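# Loop a hair tie around a cable-wound charger

## Task

Fit the hair tie around the charger together with its wound cable, centred and kept well away from either end of the charger. Every turn of cable that was wound on the charger at the start must still be wound there at the end, with no loose or hanging cable, and the tie must pin each turn against the charger's two broad faces. At the end the charger must rest on the desk, lying flat on one of its broad faces.

## Robot and tools

Robot: two Doosan M1013 arms, left_arm and right_arm, each with a Robotiq 140 mm two-finger gripper. The left gripper's fingers can fold at a hinge: a part held in the quarter of the pad nearest the fingertip is squeezed normally, but deeper toward the palm the fingers may wrap and pull it in, holding a narrow part loosely and a wide one harder than asked. Pressing the left fingertips down onto a surface folds them with little resistance unless the fingers are fully closed. The right gripper's fingers never fold. Base roots in the scene frame: left_arm (-0.093, +0.518, 0), right_arm (+0.054, -0.523, 0).

Frame: the scene frame has its origin at table height midway between the nominal bases, +z up, +x out over the table, left_arm on +y. Printed positions (metres), quaternions (wxyz) and velocities use this frame. The gripper's own +z runs along its fingers and its y axis is the closing direction. end_effector_position is the point between the pads when they are closed; the fingertips extend about 33 mm beyond it at gaps up to 40 mm, and about 9 mm when fully open.

A row has 18 numbers, all in [-1, 1], and always covers both arms: left dx, dy, dz, rx, ry, rz, gripper position, force_limit, speed, followed by the same nine for the right arm. dx..rz are offsets along the scene axes, measured from the arm's Hand target as it stands when the action or move begins. They are not absolute poses. 1.0 equals 0.6 m of translation or 180 degrees; rx, ry, rz together form one rotation vector, turning about the Hand target's position. Sending the same offset a second time moves the arm further again. Six zeros ask the arm to return to its current Hand target. Gripper position: +1 is fully open (140 mm), about -0.8 brings the pads together, and -1 closes until blocked. force_limit ranges from -1 (about 14 N) to +1 (about 58 N). speed ranges from -1 (about 30 mm/s) to +1 (250 mm/s); a faster close grips harder. Both start at +1. To leave a gripper unchanged, repeat its last three numbers, since a 0 counts as a command.

execute_actions(actions, cameras): actions is a list of actions, and each action is a table of up to 15 rows of 1/30 s, each row offset from the action's starting pose. The last row is held for whatever remains of the 15 steps. Each action takes 0.5 s. Images are returned only when actions is empty or when cameras names them.

move(target, speed, blend, stop_force, zero, blocking, cameras): sends each gripper in a straight line to target, which is one 18-number row or a list of up to 15 rows, all measured from the same starting Hand targets. speed is in m/s, 0.002 to 2, default 0.25 (turns run at up to twice that in rad/s); give one value or one per target. blend is a corner radius in metres, with 0 meaning stop at each target. stop_force (10 to 80 N, shared by both arms) ends an arm's path when its estimated push against the direction of motion exceeds that value. zero=true re-zeroes the force reading first. blocking=false returns after about 0.5 s and cannot be combined with stop_force. Moves last from 0.5 s to 10 s, do not steer around obstacles, and can overshoot at high speed. Use only slow moves with a small stop_force when making contact, and do not rely on stop_force while the gripper is turning. Leave it out when backing away from contact. Keep paths away from an arm's own base. In a list, every target should carry the same finger numbers.

wait(seconds 0 to 10), stop() brakes a running move, zoom_image(camera, region [x0,y0,x1,y1] px, at most 504 px square) gives a closer view, clear_fault(arm) clears a reported torque or force fault, and finished_scene(scene 1 or 2) ends the scene for good.

Cameras: cam_high, cam_low, cam_left_wrist, cam_right_wrist, each 672x504.

Results: each arm's end_effector_position and quaternion, Hand target (the last commanded pose after clipping, and the base for the next offsets), joint positions and torques, external joint torques, flange force along the gripper axes (including the weight of anything held), position_measured in counts (3 open, 230 pads meeting) and object_status: 0 moving, 1 blocked while opening, 2 blocked while closing (a grip), 3 reached the commanded position or pads met. Check for 2 after each grip. To grip harder, raise force_limit and switch position between -1 and -0.98. A move result adds a move: line such as done, off_target, held or fault, along with limits=paced (pose clipped) or limits=held. Each step the controller clips commands to within 70 mm and 16 degrees of the measured pose, so a gripper can settle short of its target; send the missing offset.

Avoid: a push of 144 N or a joint's torque limit stops the arm until clear_fault is called. The arms are stiff, so commanding a target past a firm contact causes faults. Grippers pressing on or colliding with the other arm can fail the scene. Do not drop parts, release them while they are moving, slam into things, or let anything leave the table. Avoid heavy twisting loads on the wrist. Holding loads or keeping an arm stretched heats its motors (watch for a MOTOR HOT line).

Each tool is called as name([rows], argument=value, ...), one row to a line, values as JSON.

## Session

execute_actions(actions=[])

zoom_image(camera="cam_high", region=[260, 130, 560, 350])

zoom_image(camera="cam_low", region=[150, 210, 450, 320])

Scene clock: 0.00 s.
left_arm: end_effector_position=(+0.4599, -0.0621, +0.1953) position_measured=3 object_status=3 end_effector_quat_wxyz=(+0.049, +0.918, -0.338, +0.201) | right_arm: end_effector_position=(+0.8943, -0.6769, +0.2500) position_measured=3 object_status=3 end_effector_quat_wxyz=(-0.025, +0.948, -0.302, +0.097)
Joint positions: left_arm=[-0.946 0.277 1.757 0.189 0.719 1.254] | right_arm=[-0.262 0.41 1.423 0.041 1.11 1.937]
Joint velocities: within noise
Joint torques (N m): no reading
External joint torques (N m): no reading
Flange force (N): no reading
Hand target: left_arm +0.4599, -0.0621, +0.1953; +0.049, +0.918, -0.338, +0.201 | right_arm +0.8943, -0.6769, +0.2500; -0.025, +0.948, -0.302, +0.097
Tool commands: left_gripper/position=+1.0 left_gripper/force_limit=+1.0 left_gripper/speed=+1.0 right_gripper/position=+1.0 right_gripper/force_limit=+1.0 right_gripper/speed=+1.0

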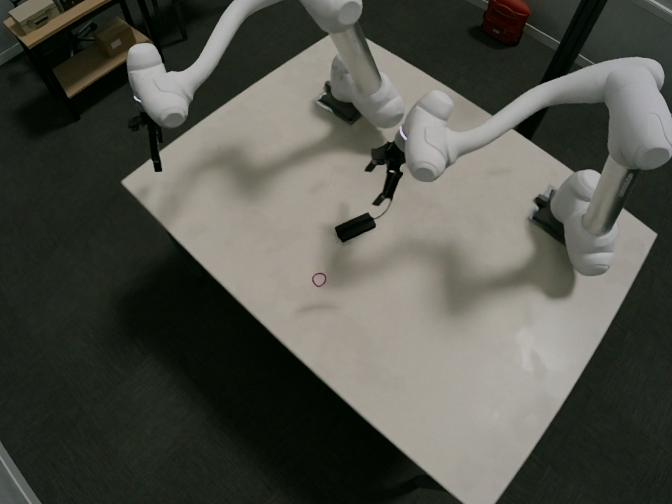

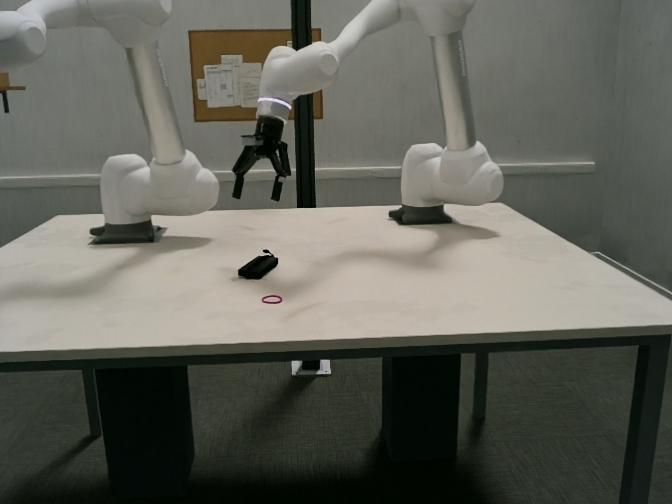

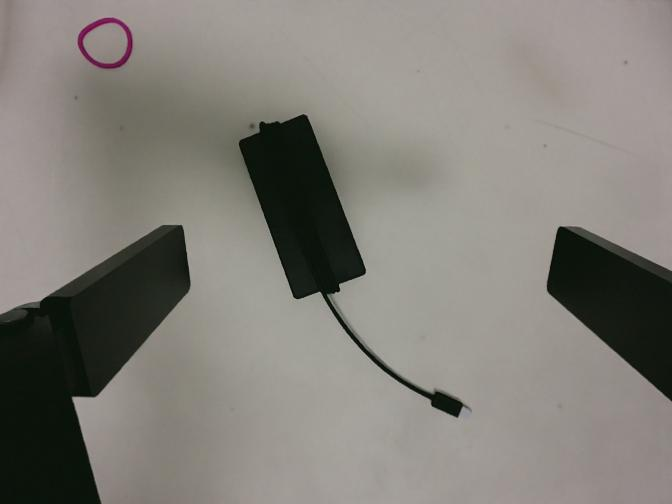

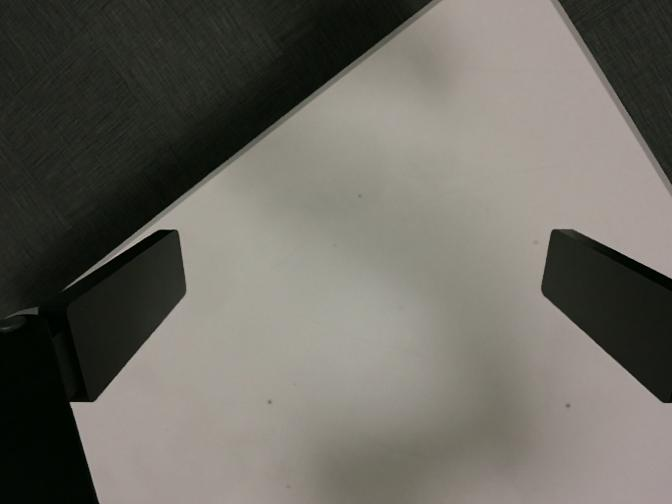

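Scaled by 1.680 from the camera's 672x504 image, which has a finer 960x720 frame.

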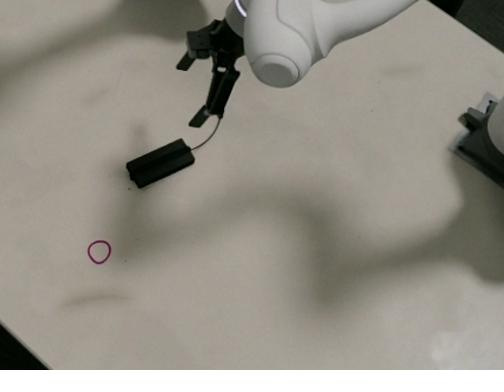

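Scaled by 1.680 from the camera's 672x504 image, which has a finer 960x720 frame.

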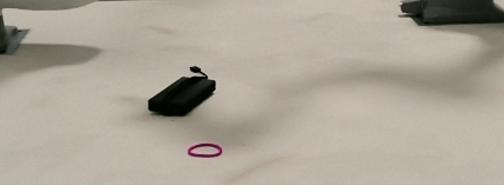

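move([
  [0.2335,0.0118,0.1412,0.0585,0.0356,-0.1356,-0.52,-1,0, -0.3238,0.3782,0.1667,-0.0677,0.0399,0.6933,-0.8,-1,0],
  [0.5085,0.0202,0.0078,0.1169,0.0711,-0.2712,-0.52,-1,0, -0.4905,0.5948,0.1167,0.2125,-0.4777,0.5361,-0.8,-1,0],
], speed=0.35, blend=[0.05,0], cameras=["cam_left_wrist","cam_right_wrist","cam_high","cam_low"])

zoom_image(camera="cam_left_wrist", region=[200, 60, 520, 340])

Scene clock: 111.60 s.
left_arm: end_effector_position=(+0.7650, -0.0500, +0.2001) position_measured=195 object_status=3 end_effector_quat_wxyz=(+0.000, +0.707, -0.707, +0.000) | right_arm: end_effector_position=(+0.6001, -0.3200, +0.3201) position_measured=229 object_status=3 end_effector_quat_wxyz=(+0.500, -0.500, -0.500, -0.500)
Joint positions: left_arm=[-0.661 0.86 0.755 0 1.528 2.523] | right_arm=[-0.321 0.317 2.109 1.345 1.763 -0.876]
Joint torques (N m): left_arm=[4.69 -123.3 -43.61 4.34 0.12 0.33] | right_arm=[-3.16 -61.59 -30.63 2.7 2.48 0.48]
External joint torques (N m): left_arm=[-4.21 0.93 1.04 0 -0.15 -0.33] | right_arm=[2.95 -0.9 0.44 -0.28 -0.33 -0.48]
Flange force (N): left_arm=[2.2 4.7 2.0] | right_arm=[-0.2 -0.8 5.4]
Hand target: left_arm +0.7650, -0.0500, +0.2000; +0.000, +0.707, -0.707, +0.000 | right_arm +0.6000, -0.3200, +0.3200; +0.500, -0.500, -0.500, -0.500
Off the commanded pose: left_arm 0.000 m, 0 deg | right_arm 0.000 m, 0 deg.
move: done

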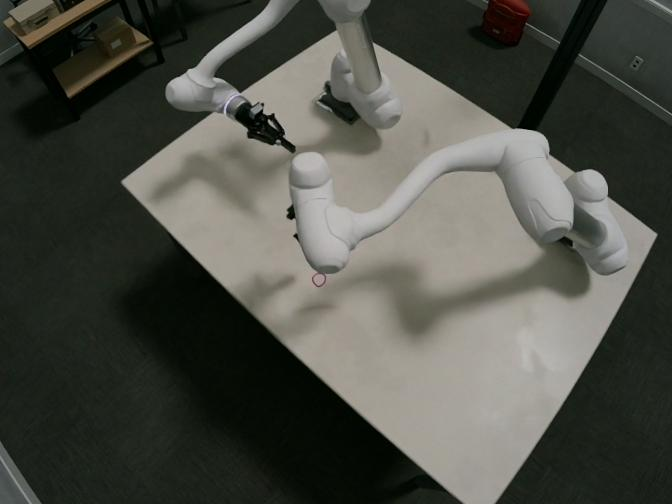

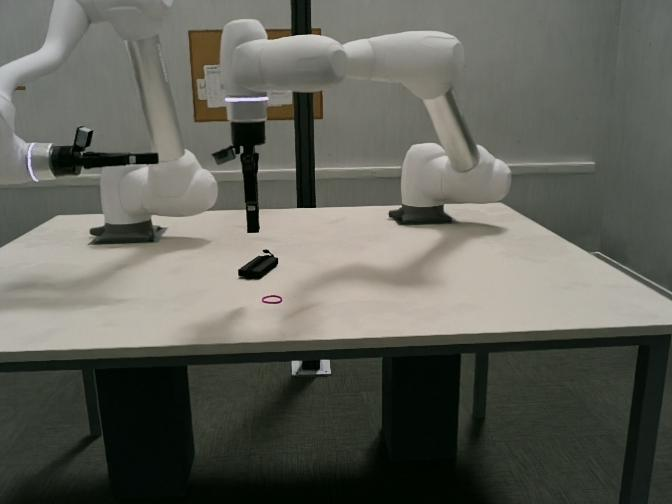

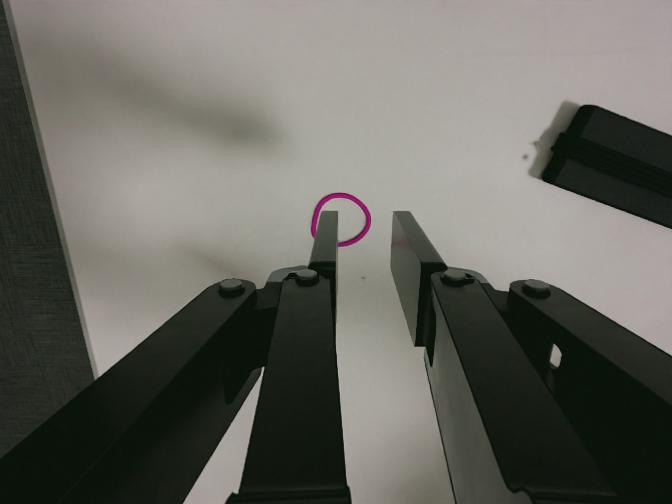

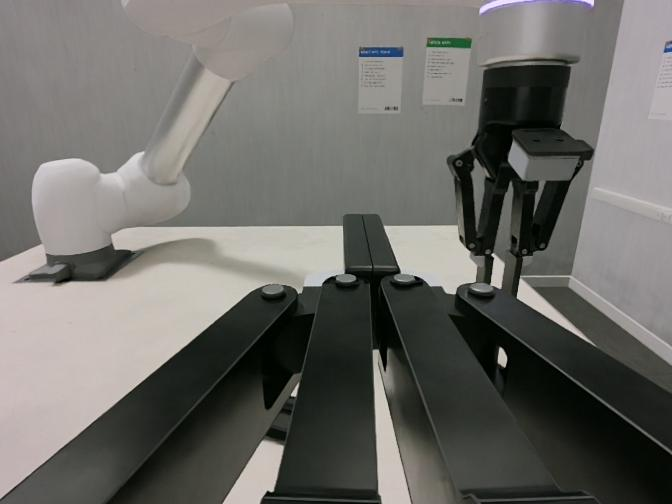

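Scaled by 1.575 from the camera's 672x504 image, which has a finer 960x720 frame.

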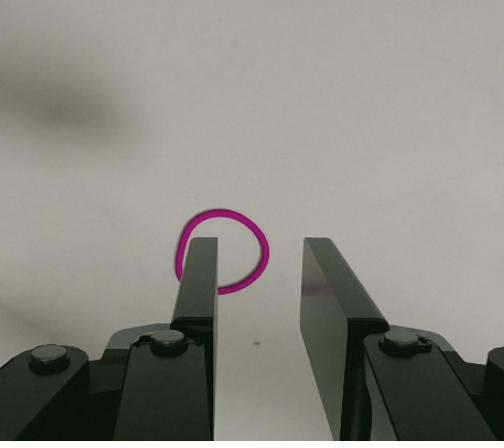

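execute_actions(actions=[])

Scene clock: 136.97 s.
left_arm: end_effector_position=(+0.7650, -0.0500, +0.2000) position_measured=195 object_status=3 end_effector_quat_wxyz=(+0.000, +0.707, -0.707, +0.000) | right_arm: end_effector_position=(+0.6000, -0.3200, +0.3200) position_measured=229 object_status=3 end_effector_quat_wxyz=(+0.500, -0.500, -0.500, -0.500)
Joint positions: left_arm=[-0.661 0.86 0.755 0 1.528 2.523] | right_arm=[-0.321 0.317 2.109 1.345 1.763 -0.876]
Joint velocities: within noise
Joint torques (N m): left_arm=[4.71 -123.88 -43.85 4.34 0.1 0.39] | right_arm=[-3.11 -60.79 -30.26 2.78 2.49 0.47]
External joint torques (N m): left_arm=[-4.3 2.45 1.55 -0.03 -0.14 -0.39] | right_arm=[3.04 -1.71 0.1 -0.38 -0.34 -0.47]
Flange force (N): left_arm=[3.0 3.7 3.0] | right_arm=[1.1 -1.1 5.5]
Hand target: left_arm +0.7650, -0.0500, +0.2000; +0.000, +0.707, -0.707, +0.000 | right_arm +0.6000, -0.3200, +0.3200; +0.500, -0.500, -0.500, -0.500
Tool commands: left_gripper/position=-0.52 left_gripper/force_limit=-1.0 left_gripper/speed=+0.0 right_gripper/position=-0.8 right_gripper/force_limit=-1.0 right_gripper/speed=+0.0
Off the commanded pose: left_arm 0.000 m, 0 deg | right_arm 0.000 m, 0 deg.

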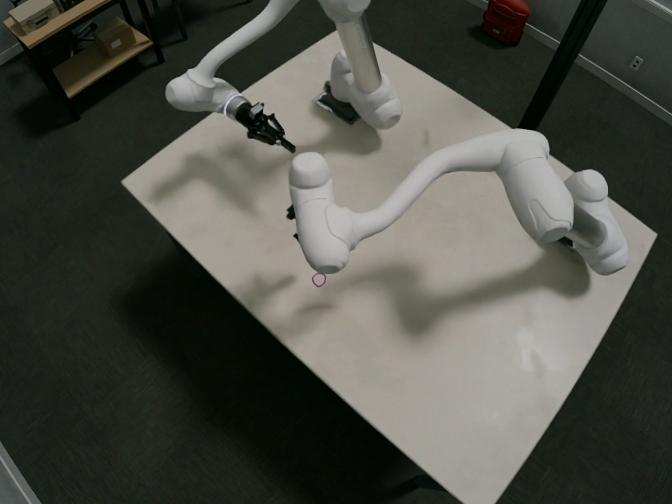

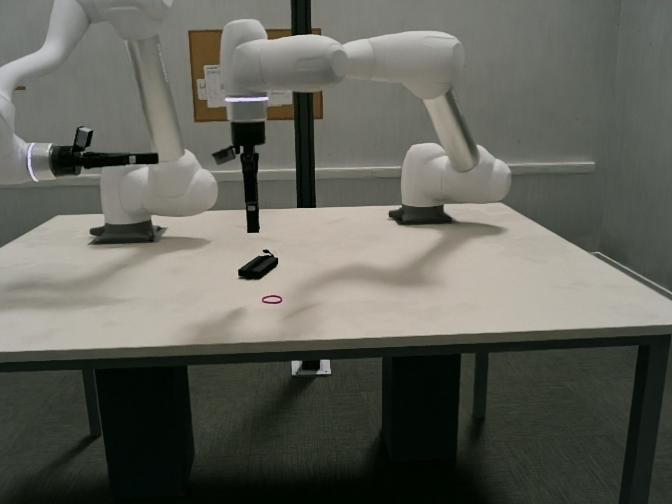

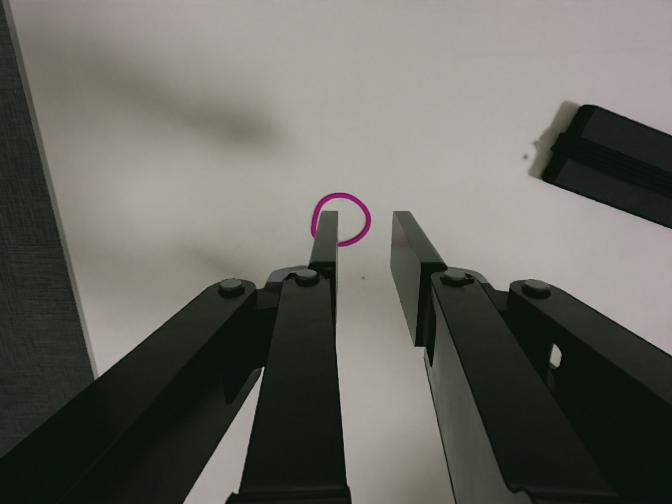

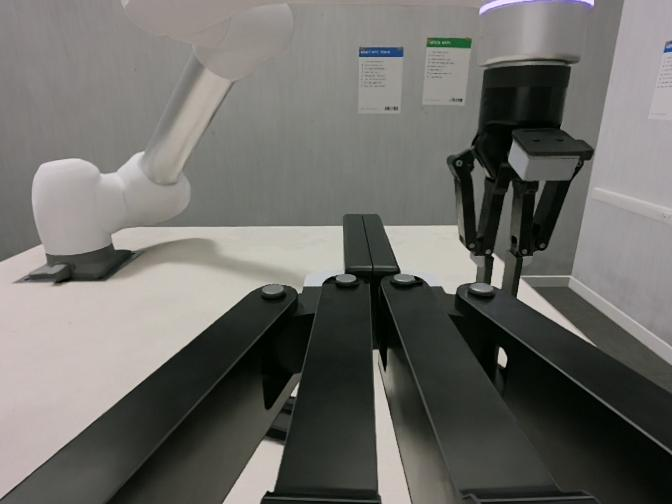

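zoom_image(camera="cam_left_wrist", region=[270, 160, 430, 280])

zoom_image(camera="cam_low", region=[210, 235, 310, 315])

zoom_image(camera="cam_left_wrist", region=[504, 80, 672, 240])

Scaled by 3.150 from the camera's 672x504 image, which has a finer 960x720 frame.

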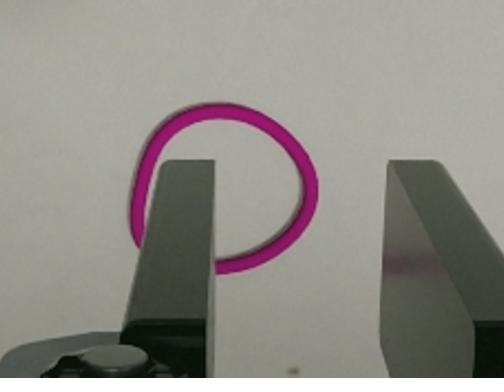

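Scaled by 5.040 from the camera's 672x504 image, which has a finer 960x720 frame.

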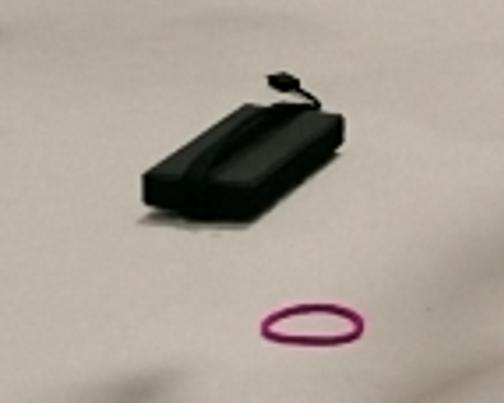

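Scaled by 3.000 from the camera's 672x504 image, which has a finer 960x720 frame.

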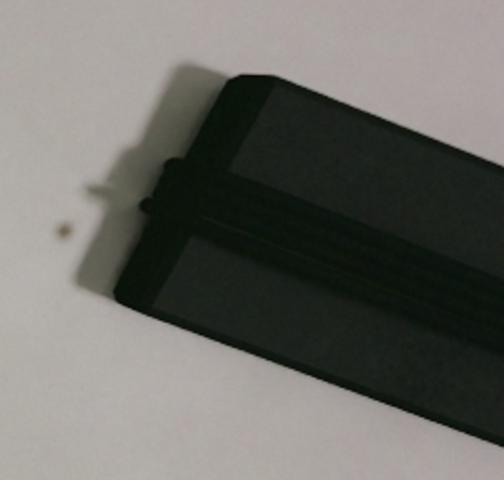

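move([
  [-0.02, 0.0592, -0.2, 0,0,0, -0.52,-1,0, 0,0,0,0,0,0,-0.8,-1,0],
], speed=0.2, cameras=["cam_left_wrist"])

Scene clock: 169.93 s.
left_arm: end_effector_position=(+0.7531, -0.0145, +0.0802) position_measured=195 object_status=3 end_effector_quat_wxyz=(+0.000, +0.707, -0.707, +0.000) | right_arm: end_effector_position=(+0.6000, -0.3200, +0.3200) position_measured=229 object_status=3 end_effector_quat_wxyz=(+0.500, -0.500, -0.500, -0.500)
Joint positions: left_arm=[-0.638 0.839 1.01 0 1.292 2.545] | right_arm=[-0.321 0.317 2.109 1.345 1.763 -0.876]
Joint torques (N m): left_arm=[4.73 -120.56 -42.06 4.22 0.03 0.34] | right_arm=[-3.13 -61.03 -30.28 2.74 2.44 0.44]
External joint torques (N m): left_arm=[-4.47 2.02 1.38 -0.07 -0.06 -0.34] | right_arm=[3.1 -1.64 0.11 -0.34 -0.29 -0.44]
Flange force (N): left_arm=[3.4 3.6 2.4] | right_arm=[1.1 -1.0 5.6]
Hand target: left_arm +0.7530, -0.0145, +0.0800; +0.000, +0.707, -0.707, +0.000 | right_arm +0.6000, -0.3200, +0.3200; +0.500, -0.500, -0.500, -0.500
Off the commanded pose: left_arm 0.000 m, 0 deg | right_arm 0.000 m, 0 deg.
move: done
Images, in order (width x height): cam_left_wrist 672x504.

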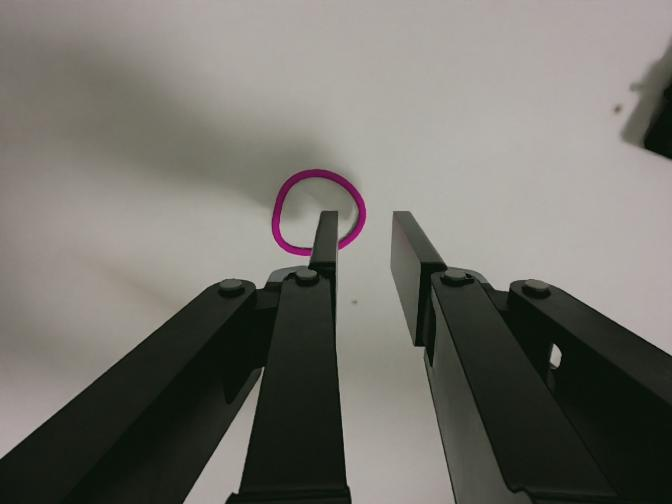

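move([
  [0, -0.0008, -0.0775, 0,0,0, -0.52,-1,0, 0,0,0,0,0,0,-0.8,-1,0],
  [0, -0.0008, -0.0775, 0,0,0, -1,-1,-1, 0,0,0,0,0,0,-0.8,-1,0],
], speed=0.06, cameras=["cam_left_wrist"])

Scene clock: 176.07 s.
left_arm: end_effector_position=(+0.7530, -0.0150, +0.0336) position_measured=195 object_status=2 end_effector_quat_wxyz=(+0.000, +0.707, -0.707, +0.000) | right_arm: end_effector_position=(+0.6000, -0.3200, +0.3200) position_measured=229 object_status=3 end_effector_quat_wxyz=(+0.500, -0.500, -0.500, -0.500)
Joint positions: left_arm=[-0.639 0.867 1.047 0 1.229 2.545] | right_arm=[-0.321 0.317 2.109 1.345 1.763 -0.876]
Joint torques (N m): left_arm=[3.66 -52.98 -15.38 4.46 -9.22 0.21] | right_arm=[-2.79 -60.88 -30.35 2.73 2.54 0.5]
External joint torques (N m): left_arm=[-3.45 -67.85 -25.04 -0.35 9.18 -0.21] | right_arm=[2.79 -1.85 0.19 -0.33 -0.39 -0.5]
Flange force (N): left_arm=[-8.3 20.1 -72.5] | right_arm=[1.2 -1.6 5.3]
Hand target: left_arm +0.7530, -0.0150, +0.0335; +0.000, +0.707, -0.707, +0.000 | right_arm +0.6000, -0.3200, +0.3200; +0.500, -0.500, -0.500, -0.500
Off the commanded pose: left_arm 0.000 m, 0 deg | right_arm 0.000 m, 0 deg.
move: done
Images, in order (width x height): cam_left_wrist 672x504.

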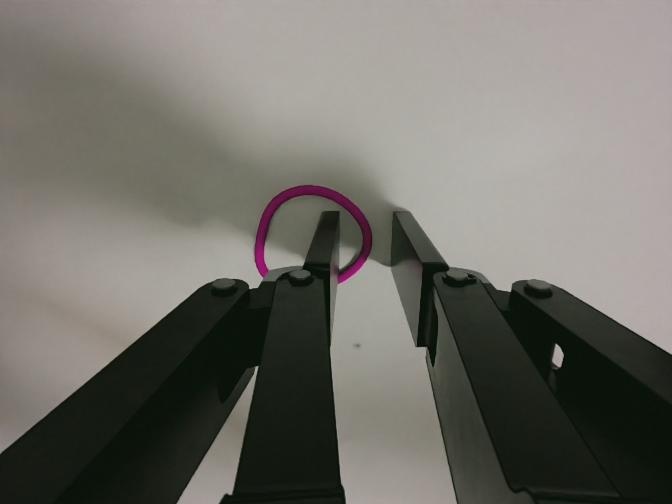

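move(target=[0, 0, 0.0066667, 0,0,0, -0.52,-1,0, 0,0,0,0,0,0,-0.8,-1,0], speed=0.03, cameras=["cam_left_wrist"])

Scene clock: 180.57 s.
left_arm: end_effector_position=(+0.7530, -0.0150, +0.0374) position_measured=195 object_status=3 end_effector_quat_wxyz=(+0.000, +0.707, -0.707, +0.000) | right_arm: end_effector_position=(+0.6000, -0.3200, +0.3200) position_measured=229 object_status=3 end_effector_quat_wxyz=(+0.500, -0.500, -0.500, -0.500)
Joint positions: left_arm=[-0.639 0.864 1.044 0 1.234 2.545] | right_arm=[-0.321 0.317 2.109 1.345 1.763 -0.876]
Joint torques (N m): left_arm=[4.6 -122.29 -41.03 4.08 0.09 0.41] | right_arm=[-3.18 -61.15 -30.24 2.75 2.46 0.38]
External joint torques (N m): left_arm=[-4.05 2.4 0.88 0.01 -0.12 -0.41] | right_arm=[3.35 -1.64 0.09 -0.37 -0.3 -0.38]
Flange force (N): left_arm=[4.3 1.6 2.3] | right_arm=[1.3 -0.8 6.1]
Hand target: left_arm +0.7530, -0.0150, +0.0375; +0.000, +0.707, -0.707, +0.000 | right_arm +0.6000, -0.3200, +0.3200; +0.500, -0.500, -0.500, -0.500
Off the commanded pose: left_arm 0.000 m, 0 deg | right_arm 0.000 m, 0 deg.
move: done
Images, in order (width x height): cam_left_wrist 672x504.

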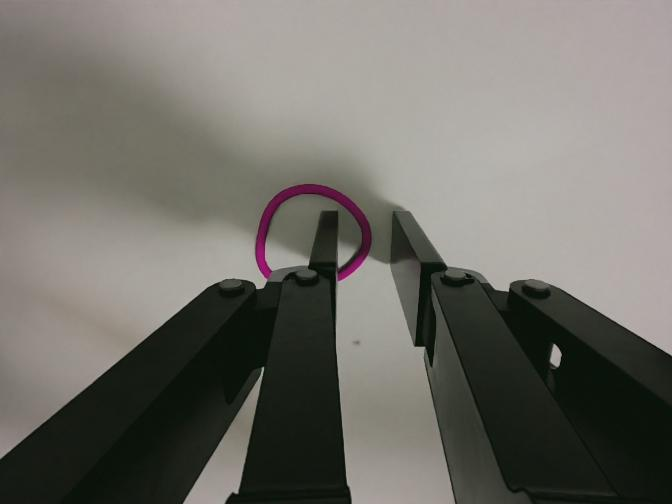

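move(target=[0, 0, -0.006, 0,0,0, -0.52,-1,0, 0,0,0,0,0,0,-0.8,-1,0], speed=0.004, stop_force=10)

Scene clock: 188.60 s.
left_arm: end_effector_position=(+0.7531, -0.0150, +0.0346) position_measured=195 object_status=3 end_effector_quat_wxyz=(+0.000, +0.707, -0.707, +0.000) | right_arm: end_effector_position=(+0.6000, -0.3200, +0.3200) position_measured=229 object_status=3 end_effector_quat_wxyz=(+0.500, -0.500, -0.500, -0.500)
Joint positions: left_arm=[-0.639 0.866 1.046 0 1.23 2.545] | right_arm=[-0.321 0.317 2.109 1.345 1.763 -0.876]
Joint torques (N m): left_arm=[1.67 -108.28 -34 3.04 -0.17 0.44] | right_arm=[-3.12 -60.74 -30.4 2.72 2.51 0.44]
External joint torques (N m): left_arm=[-1.94 -11.69 -6.16 1.03 0.13 -0.44] | right_arm=[3.01 -1.97 0.19 -0.3 -0.35 -0.44]
Flange force (N): left_arm=[2.1 1.2 -11.9] | right_arm=[1.5 -1.6 5.8]
Hand target: left_arm +0.7531, -0.0150, +0.0346; +0.000, +0.707, -0.707, +0.000 (not the last commanded pose) | right_arm +0.6000, -0.3200, +0.3200; +0.500, -0.500, -0.500, -0.500
Off the commanded pose: left_arm 0.001 m, 0 deg | right_arm 0.000 m, 0 deg.
move: contact (left_arm)

move([
  [-0.0002, 0, 0.0028, 0,0,0, -0.52,-1,0, 0,0,0,0,0,0,-0.8,-1,0],
  [-0.0002, 0, 0.0028, 0,0,0, -1,-1,-1, 0,0,0,0,0,0,-0.8,-1,0],
], speed=0.03, cameras=["cam_left_wrist"])

Scene clock: 192.77 s.
left_arm: end_effector_position=(+0.7530, -0.0149, +0.0363) position_measured=225 object_status=0 end_effector_quat_wxyz=(+0.000, +0.707, -0.707, +0.000) | right_arm: end_effector_position=(+0.6000, -0.3200, +0.3200) position_measured=229 object_status=3 end_effector_quat_wxyz=(+0.500, -0.500, -0.500, -0.500)
Joint positions: left_arm=[-0.639 0.865 1.045 0 1.232 2.545] | right_arm=[-0.321 0.317 2.109 1.345 1.763 -0.876]
Joint torques (N m): left_arm=[4.57 -121.74 -41.18 4.08 0.1 0.38] | right_arm=[-3.3 -60.85 -30.44 2.79 2.48 0.41]
External joint torques (N m): left_arm=[-4.6 2.03 1.14 -0.01 -0.14 -0.38] | right_arm=[3.24 -1.94 0.26 -0.38 -0.33 -0.41]
Flange force (N): left_arm=[3.9 3.2 2.3] | right_arm=[1.5 -1.5 6.0]
Hand target: left_arm +0.7530, -0.0150, +0.0363; +0.000, +0.707, -0.707, +0.000 | right_arm +0.6000, -0.3200, +0.3200; +0.500, -0.500, -0.500, -0.500
Off the commanded pose: left_arm 0.000 m, 0 deg | right_arm 0.000 m, 0 deg.
move: done
Images, in order (width x height): cam_left_wrist 672x504.

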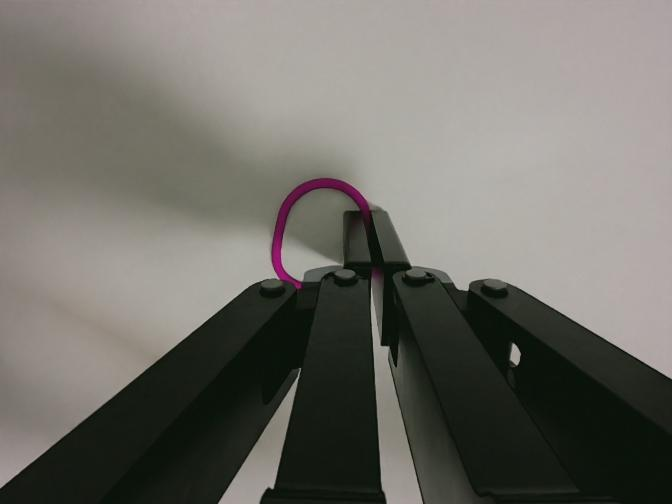

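move([
  [-0.055, 0, 0.19, 0,0,0, -1,-1,-1, 0,0,0,0,0,0,-0.8,-1,0],
  [-0.2883, 0.0583, 0.4728, -0.5,0,0, -1,-1,-1, 0,0,0,0,0,0,-0.8,-1,0],
], speed=0.3, blend=[0.05, 0], cameras=["cam_left_wrist", "cam_right_wrist", "cam_low"])

Scene clock: 204.30 s.
left_arm: end_effector_position=(+0.5801, +0.0201, +0.3200) position_measured=225 object_status=2 end_effector_quat_wxyz=(+0.500, +0.500, -0.500, +0.500) | right_arm: end_effector_position=(+0.6000, -0.3200, +0.3200) position_measured=229 object_status=3 end_effector_quat_wxyz=(+0.500, -0.500, -0.500, -0.500)
Joint positions: left_arm=[-0.333 0.477 1.849 -1.773 1.36 3.918] | right_arm=[-0.321 0.317 2.109 1.345 1.763 -0.876]
Joint torques (N m): left_arm=[4.33 -78.91 -29.64 -2.5 2.24 0.37] | right_arm=[-2.89 -60.98 -30.4 2.72 2.49 0.46]
External joint torques (N m): left_arm=[-4.15 1.94 0.79 -0.1 -0.27 -0.37] | right_arm=[2.81 -1.61 0.27 -0.31 -0.34 -0.46]
Flange force (N): left_arm=[-2.0 0.8 6.3] | right_arm=[1.0 -1.4 5.3]
Hand target: left_arm +0.5800, +0.0200, +0.3200; +0.500, +0.500, -0.500, +0.500 | right_arm +0.6000, -0.3200, +0.3200; +0.500, -0.500, -0.500, -0.500
Off the commanded pose: left_arm 0.000 m, 0 deg | right_arm 0.000 m, 0 deg.
move: done
Images, in order (width x height): cam_low 672x504, cam_left_wrist 672x504, cam_right_wrist 672x504.

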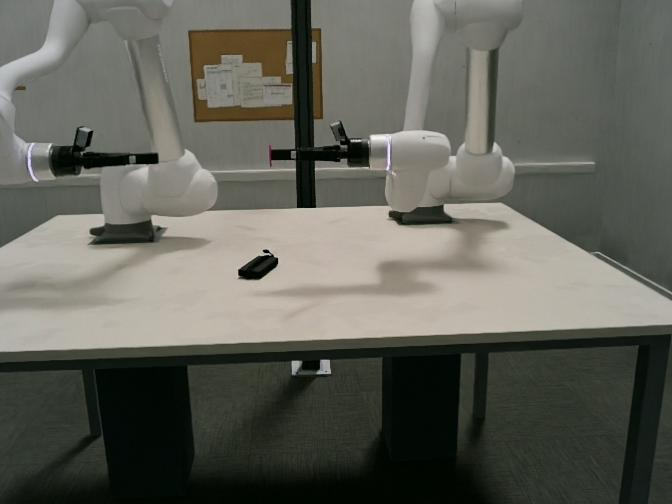

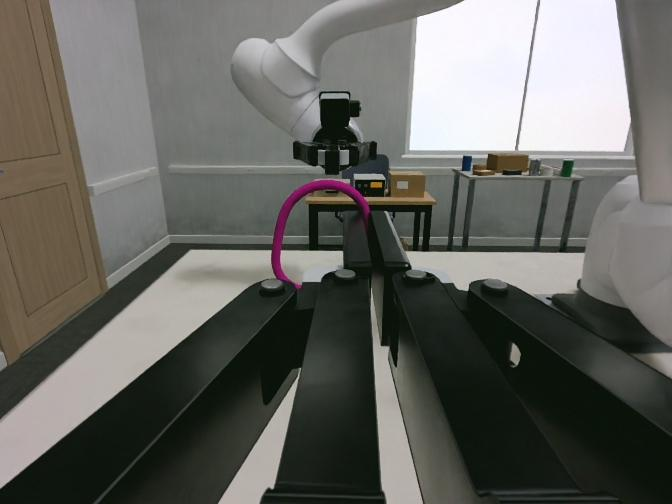

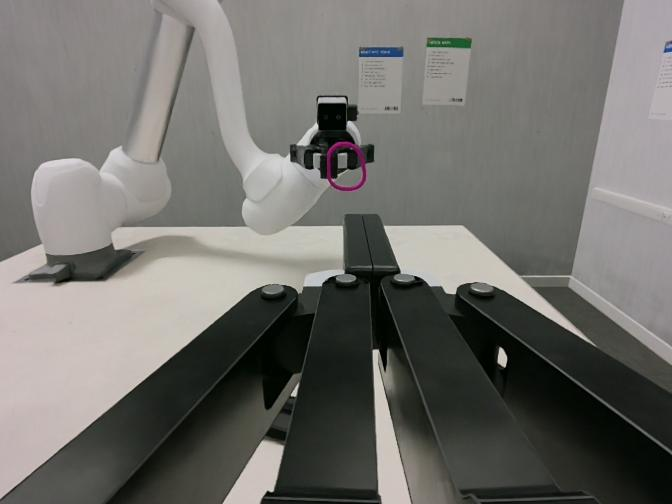

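zoom_image(camera="cam_right_wrist", region=[300, 110, 400, 210])

zoom_image(camera="cam_left_wrist", region=[250, 160, 410, 300])

Scaled by 5.040 from the camera's 672x504 image, which has a finer 960x720 frame.

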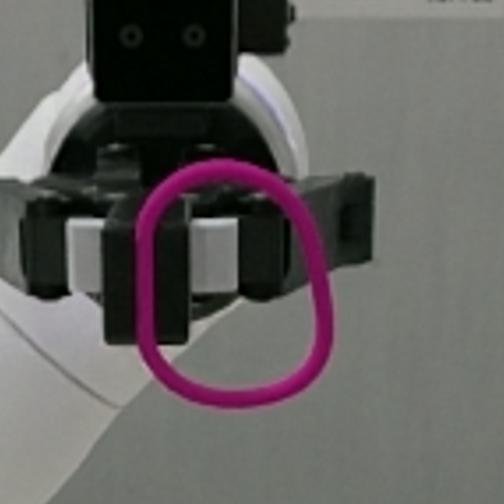

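Scaled by 3.150 from the camera's 672x504 image, which has a finer 960x720 frame.

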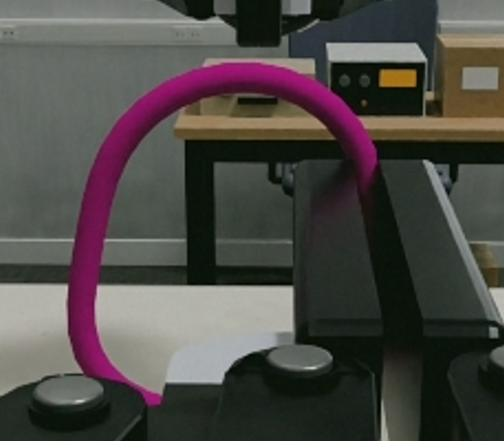

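move(target=[0,0,0, 0,0,0, -1,-1,-1, 0.0042,0.4092,0.0025,0,0,0,-0.8,-1,0], speed=0.2, cameras=["cam_left_wrist", "cam_right_wrist"])

zoom_image(camera="cam_right_wrist", region=[280, 110, 430, 260])

zoom_image(camera="cam_left_wrist", region=[240, 140, 420, 300])

Scene clock: 228.57 s.
left_arm: end_effector_position=(+0.5800, +0.0200, +0.3200) position_measured=225 object_status=2 end_effector_quat_wxyz=(+0.500, +0.500, -0.500, +0.500) | right_arm: end_effector_position=(+0.6026, -0.0745, +0.3215) position_measured=229 object_status=3 end_effector_quat_wxyz=(+0.500, -0.500, -0.500, -0.500)
Joint positions: left_arm=[-0.333 0.477 1.849 -1.773 1.36 3.918] | right_arm=[0.12 0.314 2.109 1.681 1.475 -0.857]
Joint torques (N m): left_arm=[4.52 -79.03 -29.3 -2.54 2.19 0.4] | right_arm=[-2.95 -61.67 -31.73 1.87 2.45 0.43]
External joint torques (N m): left_arm=[-4.8 1.97 0.53 -0.06 -0.21 -0.41] | right_arm=[2.9 -2.13 0.17 -0.36 -0.33 -0.43]
Flange force (N): left_arm=[-1.8 0.4 7.2] | right_arm=[2.2 -3.9 4.4]
Hand target: left_arm +0.5800, +0.0200, +0.3200; +0.500, +0.500, -0.500, +0.500 | right_arm +0.6026, -0.0745, +0.3215; +0.500, -0.500, -0.500, -0.500
Off the commanded pose: left_arm 0.000 m, 0 deg | right_arm 0.000 m, 0 deg.
move: done
Images, in order (width x height): cam_left_wrist 672x504, cam_right_wrist 672x504.

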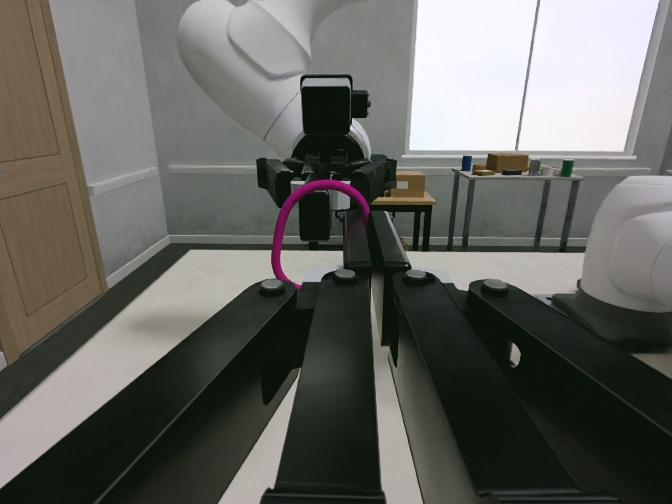

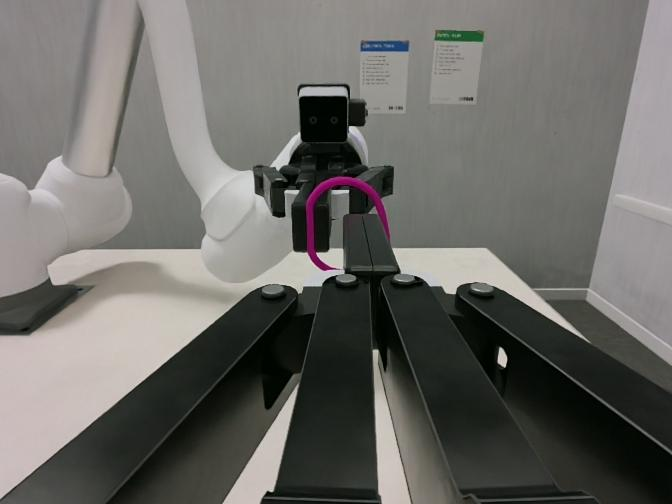

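Scaled by 3.360 from the camera's 672x504 image, which has a finer 960x720 frame.

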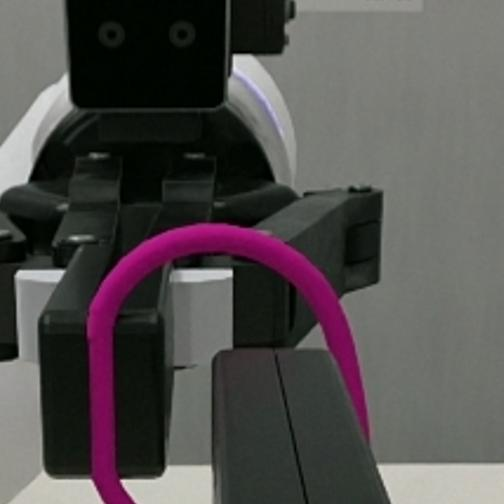

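Scaled by 2.800 from the camera's 672x504 image, which has a finer 960x720 frame.

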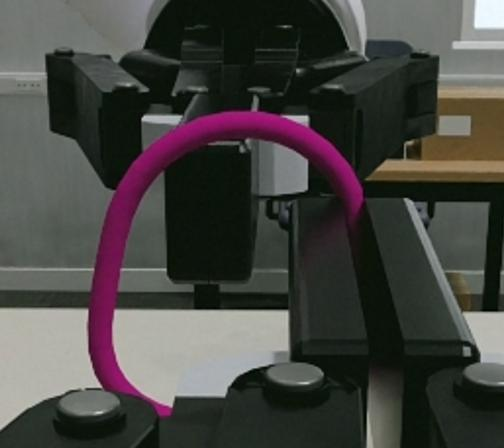

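move([
  [0,0,0, 0,0,0, -1,-1,-1, -0.00683,0.01,-0.00417,0,0,0,-0.8,-1,0],
  [0,0,0, 0,0,0, -1,-1,-1, -0.00683,0.0767,-0.00417,0,0,0,-0.8,-1,0],
], speed=0.04, blend=[0.003, 0], cameras=["cam_left_wrist", "cam_right_wrist"])

zoom_image(camera="cam_right_wrist", region=[270, 130, 450, 290])

zoom_image(camera="cam_left_wrist", region=[240, 140, 420, 300])

Scene clock: 259.00 s.
left_arm: end_effector_position=(+0.5800, +0.0200, +0.3200) position_measured=225 object_status=2 end_effector_quat_wxyz=(+0.500, +0.500, -0.500, +0.500) | right_arm: end_effector_position=(+0.5985, -0.0284, +0.3190) position_measured=229 object_status=3 end_effector_quat_wxyz=(+0.500, -0.500, -0.500, -0.500)
Joint positions: left_arm=[-0.333 0.477 1.849 -1.773 1.36 3.918] | right_arm=[0.202 0.326 2.097 1.744 1.422 -0.865]
Joint torques (N m): left_arm=[4.6 -79.22 -29.47 -2.53 2.12 0.37] | right_arm=[-2.9 -63.21 -31.77 1.68 2.51 0.44]
External joint torques (N m): left_arm=[-5.32 2.69 0.67 -0.09 -0.15 -0.37] | right_arm=[2.85 -1.9 0.06 -0.38 -0.38 -0.44]
Flange force (N): left_arm=[-2.8 0.1 8.1] | right_arm=[2.0 -3.7 4.2]
Hand target: left_arm +0.5800, +0.0200, +0.3200; +0.500, +0.500, -0.500, +0.500 | right_arm +0.5985, -0.0284, +0.3190; +0.500, -0.500, -0.500, -0.500
Off the commanded pose: left_arm 0.000 m, 0 deg | right_arm 0.000 m, 0 deg.
move: done
Images, in order (width x height): cam_left_wrist 672x504, cam_right_wrist 672x504.

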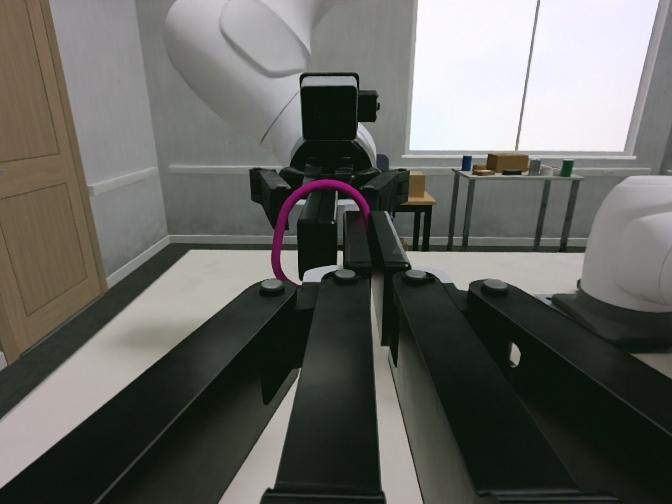

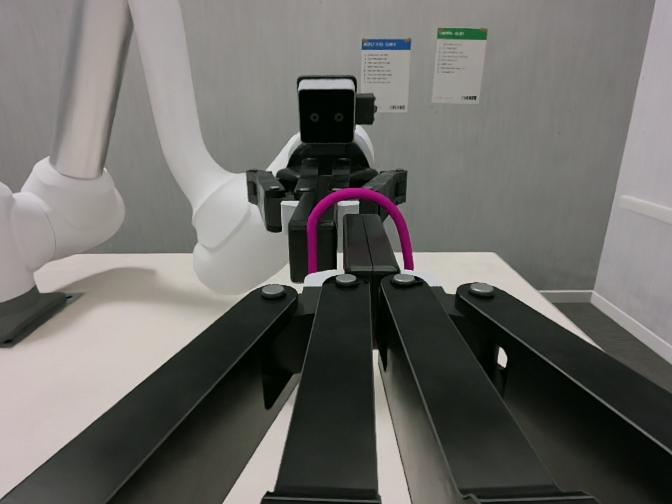

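Scaled by 2.800 from the camera's 672x504 image, which has a finer 960x720 frame.

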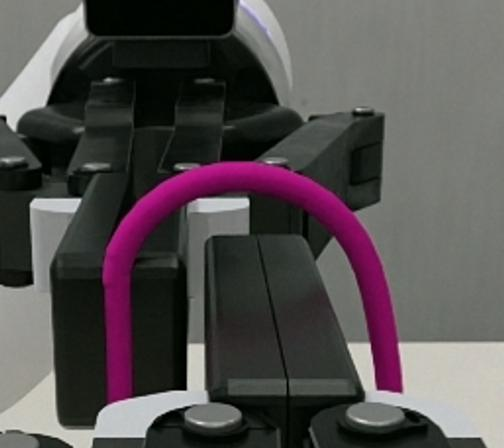

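Scaled by 2.800 from the camera's 672x504 image, which has a finer 960x720 frame.

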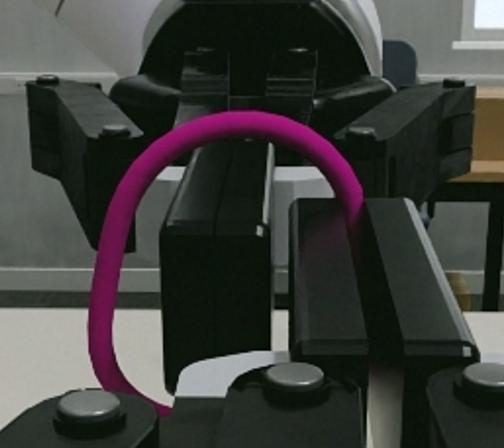

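move([
  [0,0,0, 0,0,0, -1,-1,-1, 0.002,0,0,0,0,0,-0.8,-1,0],
  [0,0,0, 0,0,0, -0.72,-1,-1, 0.002,0,0,0,0,0,-0.8,-1,0],
  [0,0.035,0, 0,0,0, -0.72,-1,-1, 0.002,0,0,0,0,0,-0.8,-1,0],
], speed=0.02, cameras=["cam_left_wrist", "cam_right_wrist"])

zoom_image(camera="cam_left_wrist", region=[240, 140, 420, 300])

Scene clock: 276.03 s.
left_arm: end_effector_position=(+0.5800, +0.0410, +0.3200) position_measured=219 object_status=3 end_effector_quat_wxyz=(+0.500, +0.500, -0.500, +0.500) | right_arm: end_effector_position=(+0.5997, -0.0284, +0.3190) position_measured=229 object_status=3 end_effector_quat_wxyz=(+0.500, -0.500, -0.500, -0.500)
Joint positions: left_arm=[-0.304 0.471 1.859 -1.753 1.382 3.918] | right_arm=[0.202 0.328 2.095 1.743 1.422 -0.864]
Joint torques (N m): left_arm=[4.38 -78.45 -29.29 -2.48 2.19 0.42] | right_arm=[-3.06 -63.35 -31.91 1.65 2.47 0.44]
External joint torques (N m): left_arm=[-4.34 1.79 0.47 -0.08 -0.21 -0.42] | right_arm=[2.91 -2.17 0.14 -0.32 -0.34 -0.44]
Flange force (N): left_arm=[-1.6 0.1 6.6] | right_arm=[2.3 -4.2 4.1]
Hand target: left_arm +0.5800, +0.0410, +0.3200; +0.500, +0.500, -0.500, +0.500 | right_arm +0.5997, -0.0284, +0.3190; +0.500, -0.500, -0.500, -0.500
Off the commanded pose: left_arm 0.000 m, 0 deg | right_arm 0.000 m, 0 deg.
move: done
Images, in order (width x height): cam_left_wrist 672x504, cam_right_wrist 672x504.

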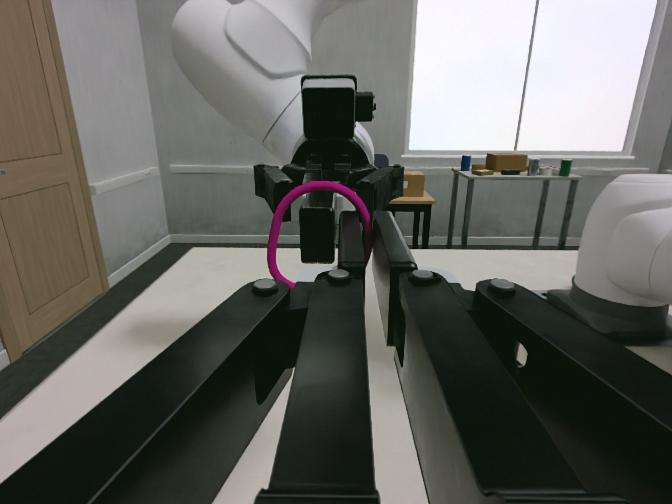

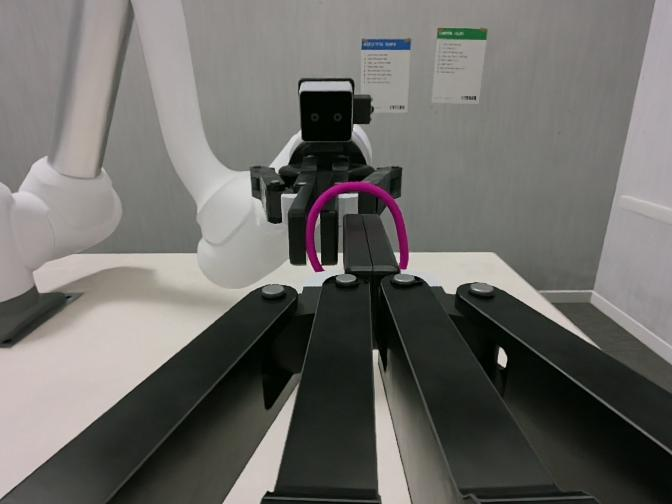

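Scaled by 2.800 from the camera's 672x504 image, which has a finer 960x720 frame.

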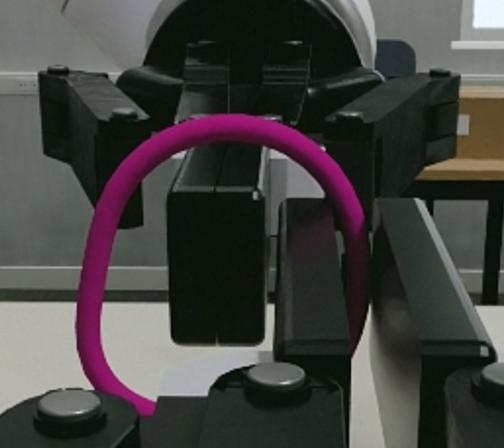

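zoom_image(camera="cam_right_wrist", region=[270, 130, 450, 290])

Scaled by 2.800 from the camera's 672x504 image, which has a finer 960x720 frame.

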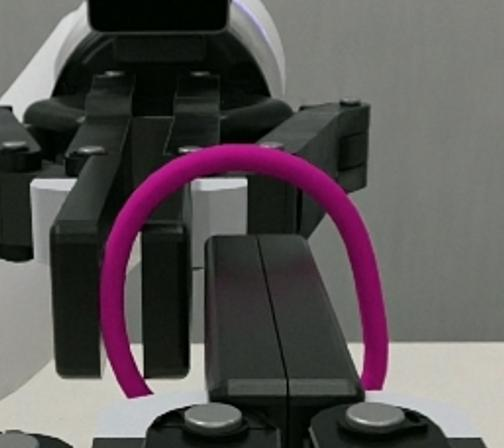

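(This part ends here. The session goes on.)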